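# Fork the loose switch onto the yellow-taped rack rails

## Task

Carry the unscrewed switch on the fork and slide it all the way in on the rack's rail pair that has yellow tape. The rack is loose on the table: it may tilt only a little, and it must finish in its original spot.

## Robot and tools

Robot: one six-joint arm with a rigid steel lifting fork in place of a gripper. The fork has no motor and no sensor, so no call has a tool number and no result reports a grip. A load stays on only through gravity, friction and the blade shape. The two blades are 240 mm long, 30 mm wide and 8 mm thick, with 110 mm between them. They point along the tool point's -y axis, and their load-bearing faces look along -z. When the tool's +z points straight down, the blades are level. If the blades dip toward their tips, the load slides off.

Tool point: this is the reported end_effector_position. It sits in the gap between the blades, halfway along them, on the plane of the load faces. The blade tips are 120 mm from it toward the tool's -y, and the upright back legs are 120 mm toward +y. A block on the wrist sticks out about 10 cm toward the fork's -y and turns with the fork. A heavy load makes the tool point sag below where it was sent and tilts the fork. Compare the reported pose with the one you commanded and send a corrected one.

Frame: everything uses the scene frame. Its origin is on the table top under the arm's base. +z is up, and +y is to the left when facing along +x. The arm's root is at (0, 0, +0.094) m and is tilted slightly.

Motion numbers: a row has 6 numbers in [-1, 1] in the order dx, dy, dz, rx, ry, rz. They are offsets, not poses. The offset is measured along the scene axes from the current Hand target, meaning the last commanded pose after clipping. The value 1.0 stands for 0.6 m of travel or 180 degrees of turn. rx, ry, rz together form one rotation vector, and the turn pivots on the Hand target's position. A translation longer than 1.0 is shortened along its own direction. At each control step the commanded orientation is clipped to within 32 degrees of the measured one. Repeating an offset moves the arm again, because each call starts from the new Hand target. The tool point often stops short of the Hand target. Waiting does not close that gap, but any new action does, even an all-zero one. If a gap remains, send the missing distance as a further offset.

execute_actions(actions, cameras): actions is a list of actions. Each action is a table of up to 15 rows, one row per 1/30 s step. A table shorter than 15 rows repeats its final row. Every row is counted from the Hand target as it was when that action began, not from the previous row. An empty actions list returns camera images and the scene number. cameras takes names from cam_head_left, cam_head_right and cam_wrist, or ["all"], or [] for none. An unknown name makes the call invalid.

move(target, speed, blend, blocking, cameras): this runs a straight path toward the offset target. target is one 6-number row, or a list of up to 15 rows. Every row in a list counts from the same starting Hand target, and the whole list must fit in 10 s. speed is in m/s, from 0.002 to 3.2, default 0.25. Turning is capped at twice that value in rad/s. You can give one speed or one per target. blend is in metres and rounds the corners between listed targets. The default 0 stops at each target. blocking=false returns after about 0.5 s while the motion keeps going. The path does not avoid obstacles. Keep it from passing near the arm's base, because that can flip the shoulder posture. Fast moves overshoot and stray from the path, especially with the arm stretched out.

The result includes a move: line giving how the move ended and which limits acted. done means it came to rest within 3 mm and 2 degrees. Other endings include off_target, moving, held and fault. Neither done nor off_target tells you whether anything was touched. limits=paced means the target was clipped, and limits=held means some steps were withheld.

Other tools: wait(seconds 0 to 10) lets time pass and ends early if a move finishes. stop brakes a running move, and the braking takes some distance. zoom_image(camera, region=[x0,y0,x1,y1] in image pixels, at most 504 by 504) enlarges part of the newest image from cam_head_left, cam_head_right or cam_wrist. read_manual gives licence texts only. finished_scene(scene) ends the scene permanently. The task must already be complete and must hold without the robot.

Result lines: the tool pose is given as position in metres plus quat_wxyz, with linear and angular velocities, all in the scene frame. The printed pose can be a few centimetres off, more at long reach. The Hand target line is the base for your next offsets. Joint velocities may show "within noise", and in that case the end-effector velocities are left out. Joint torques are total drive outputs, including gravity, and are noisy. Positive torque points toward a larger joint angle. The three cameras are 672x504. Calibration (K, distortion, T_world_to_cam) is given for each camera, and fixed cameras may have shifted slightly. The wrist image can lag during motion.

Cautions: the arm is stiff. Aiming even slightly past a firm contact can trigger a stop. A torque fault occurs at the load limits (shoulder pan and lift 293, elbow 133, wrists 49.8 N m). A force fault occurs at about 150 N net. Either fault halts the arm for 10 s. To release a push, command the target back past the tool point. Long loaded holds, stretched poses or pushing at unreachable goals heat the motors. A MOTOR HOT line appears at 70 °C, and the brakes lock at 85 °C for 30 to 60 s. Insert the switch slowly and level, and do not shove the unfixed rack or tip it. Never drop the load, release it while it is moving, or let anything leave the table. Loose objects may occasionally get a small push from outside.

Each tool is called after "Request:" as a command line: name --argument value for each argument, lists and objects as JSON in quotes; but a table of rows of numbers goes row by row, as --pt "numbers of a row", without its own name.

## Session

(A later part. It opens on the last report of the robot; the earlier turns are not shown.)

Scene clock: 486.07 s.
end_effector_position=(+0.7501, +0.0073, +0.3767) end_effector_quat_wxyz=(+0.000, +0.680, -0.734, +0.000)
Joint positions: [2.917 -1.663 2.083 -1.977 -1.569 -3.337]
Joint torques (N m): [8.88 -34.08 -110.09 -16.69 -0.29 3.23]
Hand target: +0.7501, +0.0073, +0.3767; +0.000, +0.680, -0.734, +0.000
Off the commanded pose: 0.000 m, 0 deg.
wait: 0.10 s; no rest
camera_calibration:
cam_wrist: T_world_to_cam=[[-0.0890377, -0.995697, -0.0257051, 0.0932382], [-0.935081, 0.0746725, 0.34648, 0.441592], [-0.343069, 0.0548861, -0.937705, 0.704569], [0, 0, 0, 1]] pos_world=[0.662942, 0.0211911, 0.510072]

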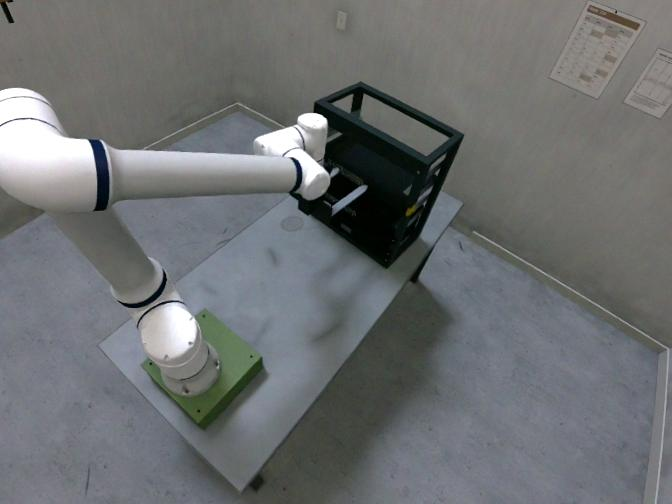

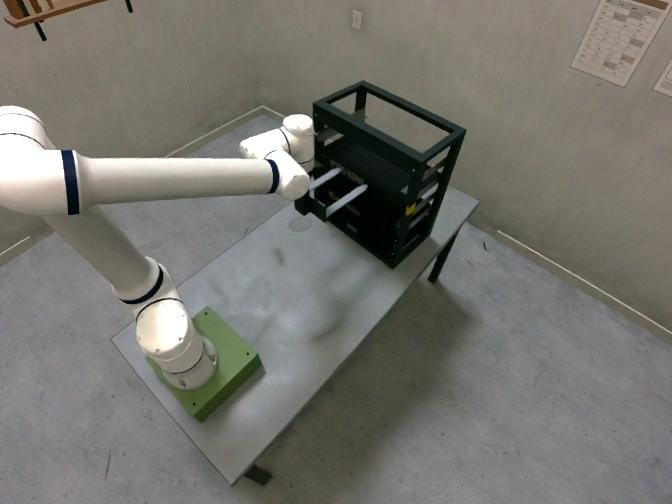

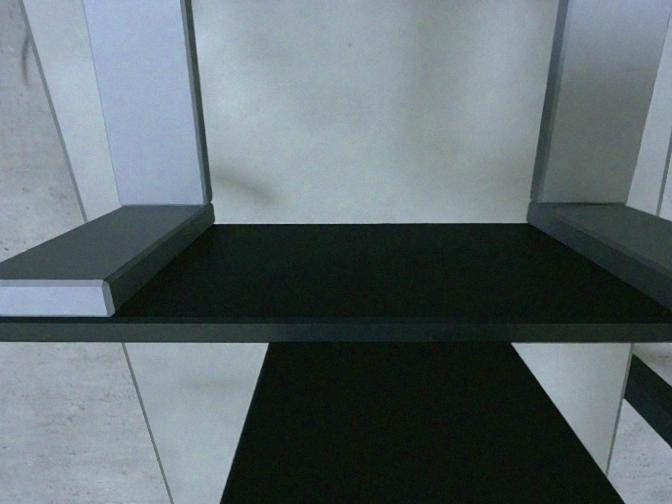

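Request:
move --target '[0.0025, -0.0002, 0, 0, 0, 0]' --speed 0.02

Request:
move --target '[0.0025, -0.0002, 0, 0, 0, 0]' --speed 0.02

Scene clock: 490.60 s.
end_effector_position=(+0.7515, +0.0072, +0.3767) end_effector_quat_wxyz=(+0.000, +0.680, -0.734, +0.000)
Joint positions: [2.917 -1.66 2.081 -1.977 -1.569 -3.336]
Joint torques (N m): [8.73 -36.92 -110.34 -16.55 1.32 3.1]
Hand target: +0.7516, +0.0072, +0.3767; +0.000, +0.680, -0.734, +0.000
Off the commanded pose: 0.000 m, 0 deg.
move: done

Scene clock: 491.30 s.
end_effector_position=(+0.7530, +0.0071, +0.3768) end_effector_quat_wxyz=(+0.000, +0.680, -0.734, +0.000)
Joint positions: [2.918 -1.658 2.079 -1.977 -1.569 -3.336]
Joint torques (N m): [8.34 -22.58 -115.4 -17.61 1.28 3.34]
Hand target: +0.7531, +0.0070, +0.3767; +0.000, +0.680, -0.734, +0.000
Off the commanded pose: 0.000 m, 0 deg.
move: done

Request:
move --target '[0.0017, -0.0001, 0, 0, 0, 0]' --speed 0.02

Scene clock: 493.40 s.
end_effector_position=(+0.7540, +0.0070, +0.3767) end_effector_quat_wxyz=(+0.000, +0.680, -0.733, +0.000)
Joint positions: [2.918 -1.656 2.077 -1.978 -1.569 -3.335]
Joint torques (N m): [4.25 -16.8 -129.88 -24.22 2.27 7.81]
Hand target: +0.7541, +0.0070, +0.3767; +0.000, +0.680, -0.734, +0.000
Off the commanded pose: 0.000 m, 0 deg.
move: done

Request:
move --pt "-0.008 0.0006 0 0 0 0.0083" --pt "-0.0045 0.0003 0 0 0 0.0083" --speed '[0.03, 0.02]'

Request:
move --target '[0.0017, -0.0001, 0, 0, 0, 0]' --speed 0.02

Scene clock: 502.83 s.
end_effector_position=(+0.7512, +0.0071, +0.3768) end_effector_quat_wxyz=(+0.000, +0.689, -0.725, +0.000)
Joint positions: [2.911 -1.662 2.082 -1.977 -1.569 -3.369]
Joint torques (N m): [-3.09 -35.63 -96.17 -10.24 -1.67 -2.14]
Hand target: +0.7514, +0.0072, +0.3767; +0.000, +0.689, -0.725, +0.000
Off the commanded pose: 0.000 m, 0 deg.
move: done

Scene clock: 503.53 s.
end_effector_position=(+0.7523, +0.0071, +0.3767) end_effector_quat_wxyz=(+0.000, +0.689, -0.725, +0.000)
Joint positions: [2.911 -1.659 2.08 -1.977 -1.569 -3.368]
Joint torques (N m): [9.43 -18.09 -120.71 -20.92 3.11 -0.95]
Hand target: +0.7524, +0.0071, +0.3767; +0.000, +0.689, -0.725, +0.000
Off the commanded pose: 0.000 m, 0 deg.
move: done

Request:
move --target '[0.0012, -0.0001, 0, 0, 0, 0]' --speed 0.02

Scene clock: 506.13 s.
end_effector_position=(+0.7531, +0.0071, +0.3767) end_effector_quat_wxyz=(+0.000, +0.689, -0.725, +0.000)
Joint positions: [2.911 -1.658 2.079 -1.977 -1.569 -3.368]
Joint torques (N m): [9.35 -4.98 -142.91 -31.46 4.86 -4.29]
Hand target: +0.7532, +0.0070, +0.3767; +0.000, +0.689, -0.725, +0.000
Off the commanded pose: 0.000 m, 0 deg.
move: done

Request:
move --target '[-0.18, 0.0135, 0, 0, 0, 0]' --speed 0.15 --cameras '["all"]'

Request:
zoom_image --camera "cam_head_left" --region '[290, 90, 430, 230]'

Request:
zoom_image --camera "cam_head_right" --region '[290, 90, 430, 230]'

Request:
zoom_image --camera "cam_head_left" --region '[360, 120, 480, 280]'

Request:
zoom_image --camera "cam_head_right" --region '[360, 120, 480, 280]'

Scene clock: 511.60 s.
end_effector_position=(+0.6453, +0.0151, +0.3767) end_effector_quat_wxyz=(+0.000, +0.689, -0.725, +0.000)
Joint positions: [2.866 -1.864 2.237 -1.929 -1.569 -3.414]
Joint torques (N m): [-23.42 -43.66 -72.7 -5.27 1.14 -1.95]
Hand target: +0.6452, +0.0151, +0.3767; +0.000, +0.689, -0.725, +0.000
Off the commanded pose: 0.000 m, 0 deg.
move: done
camera_calibration:
cam_wrist: T_world_to_cam=[[-0.0630584, -0.997678, -0.0257259, 0.0749576], [-0.936689, 0.0502678, 0.346536, 0.344488], [-0.344439, 0.0459492, -0.937684, 0.669225], [0, 0, 0, 1]] pos_world=[0.557912, 0.0267165, 0.510072]

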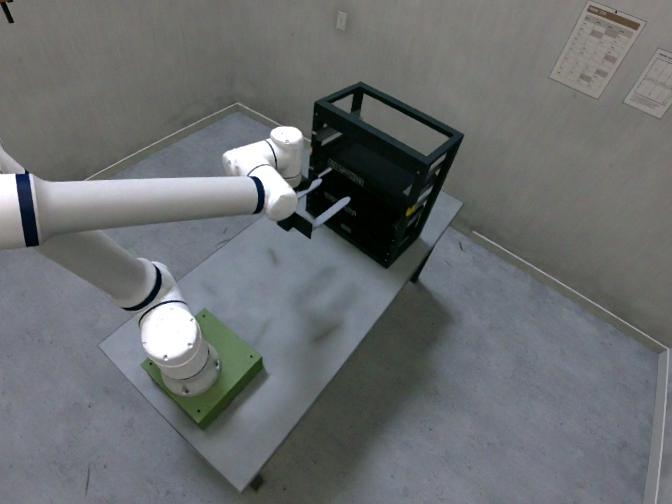

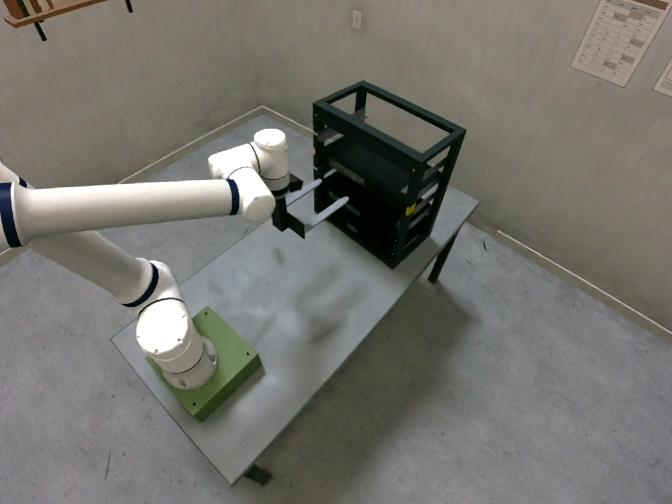

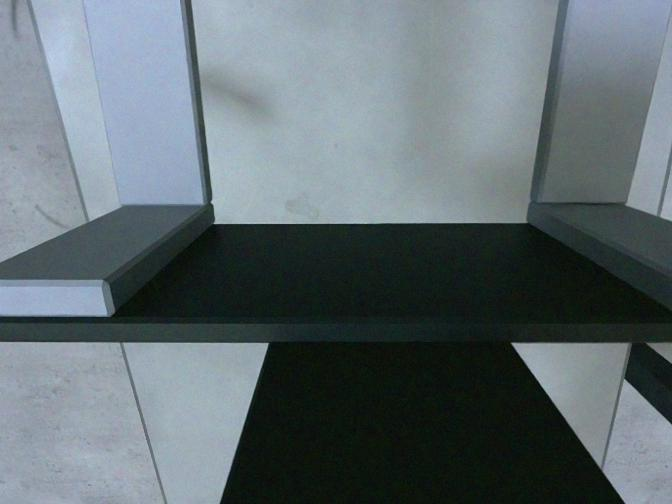

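Scaled by 3.600.

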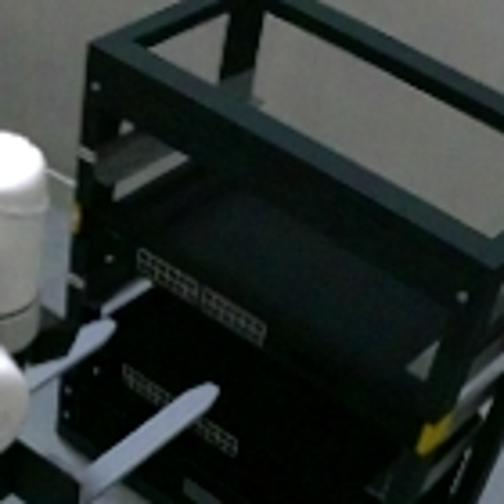

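Scaled by 3.600.

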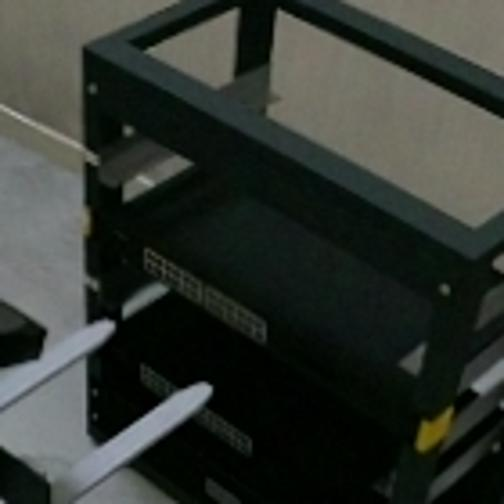

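Scaled by 3.150.

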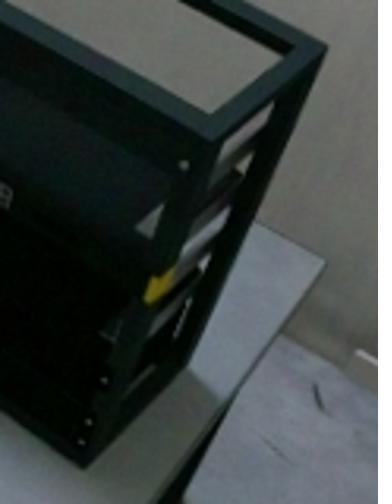

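Scaled by 3.150.

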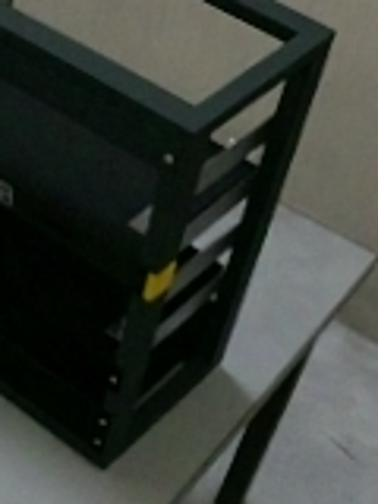

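Request:
finished_scene --scene 1

The scene is finished: the task was done.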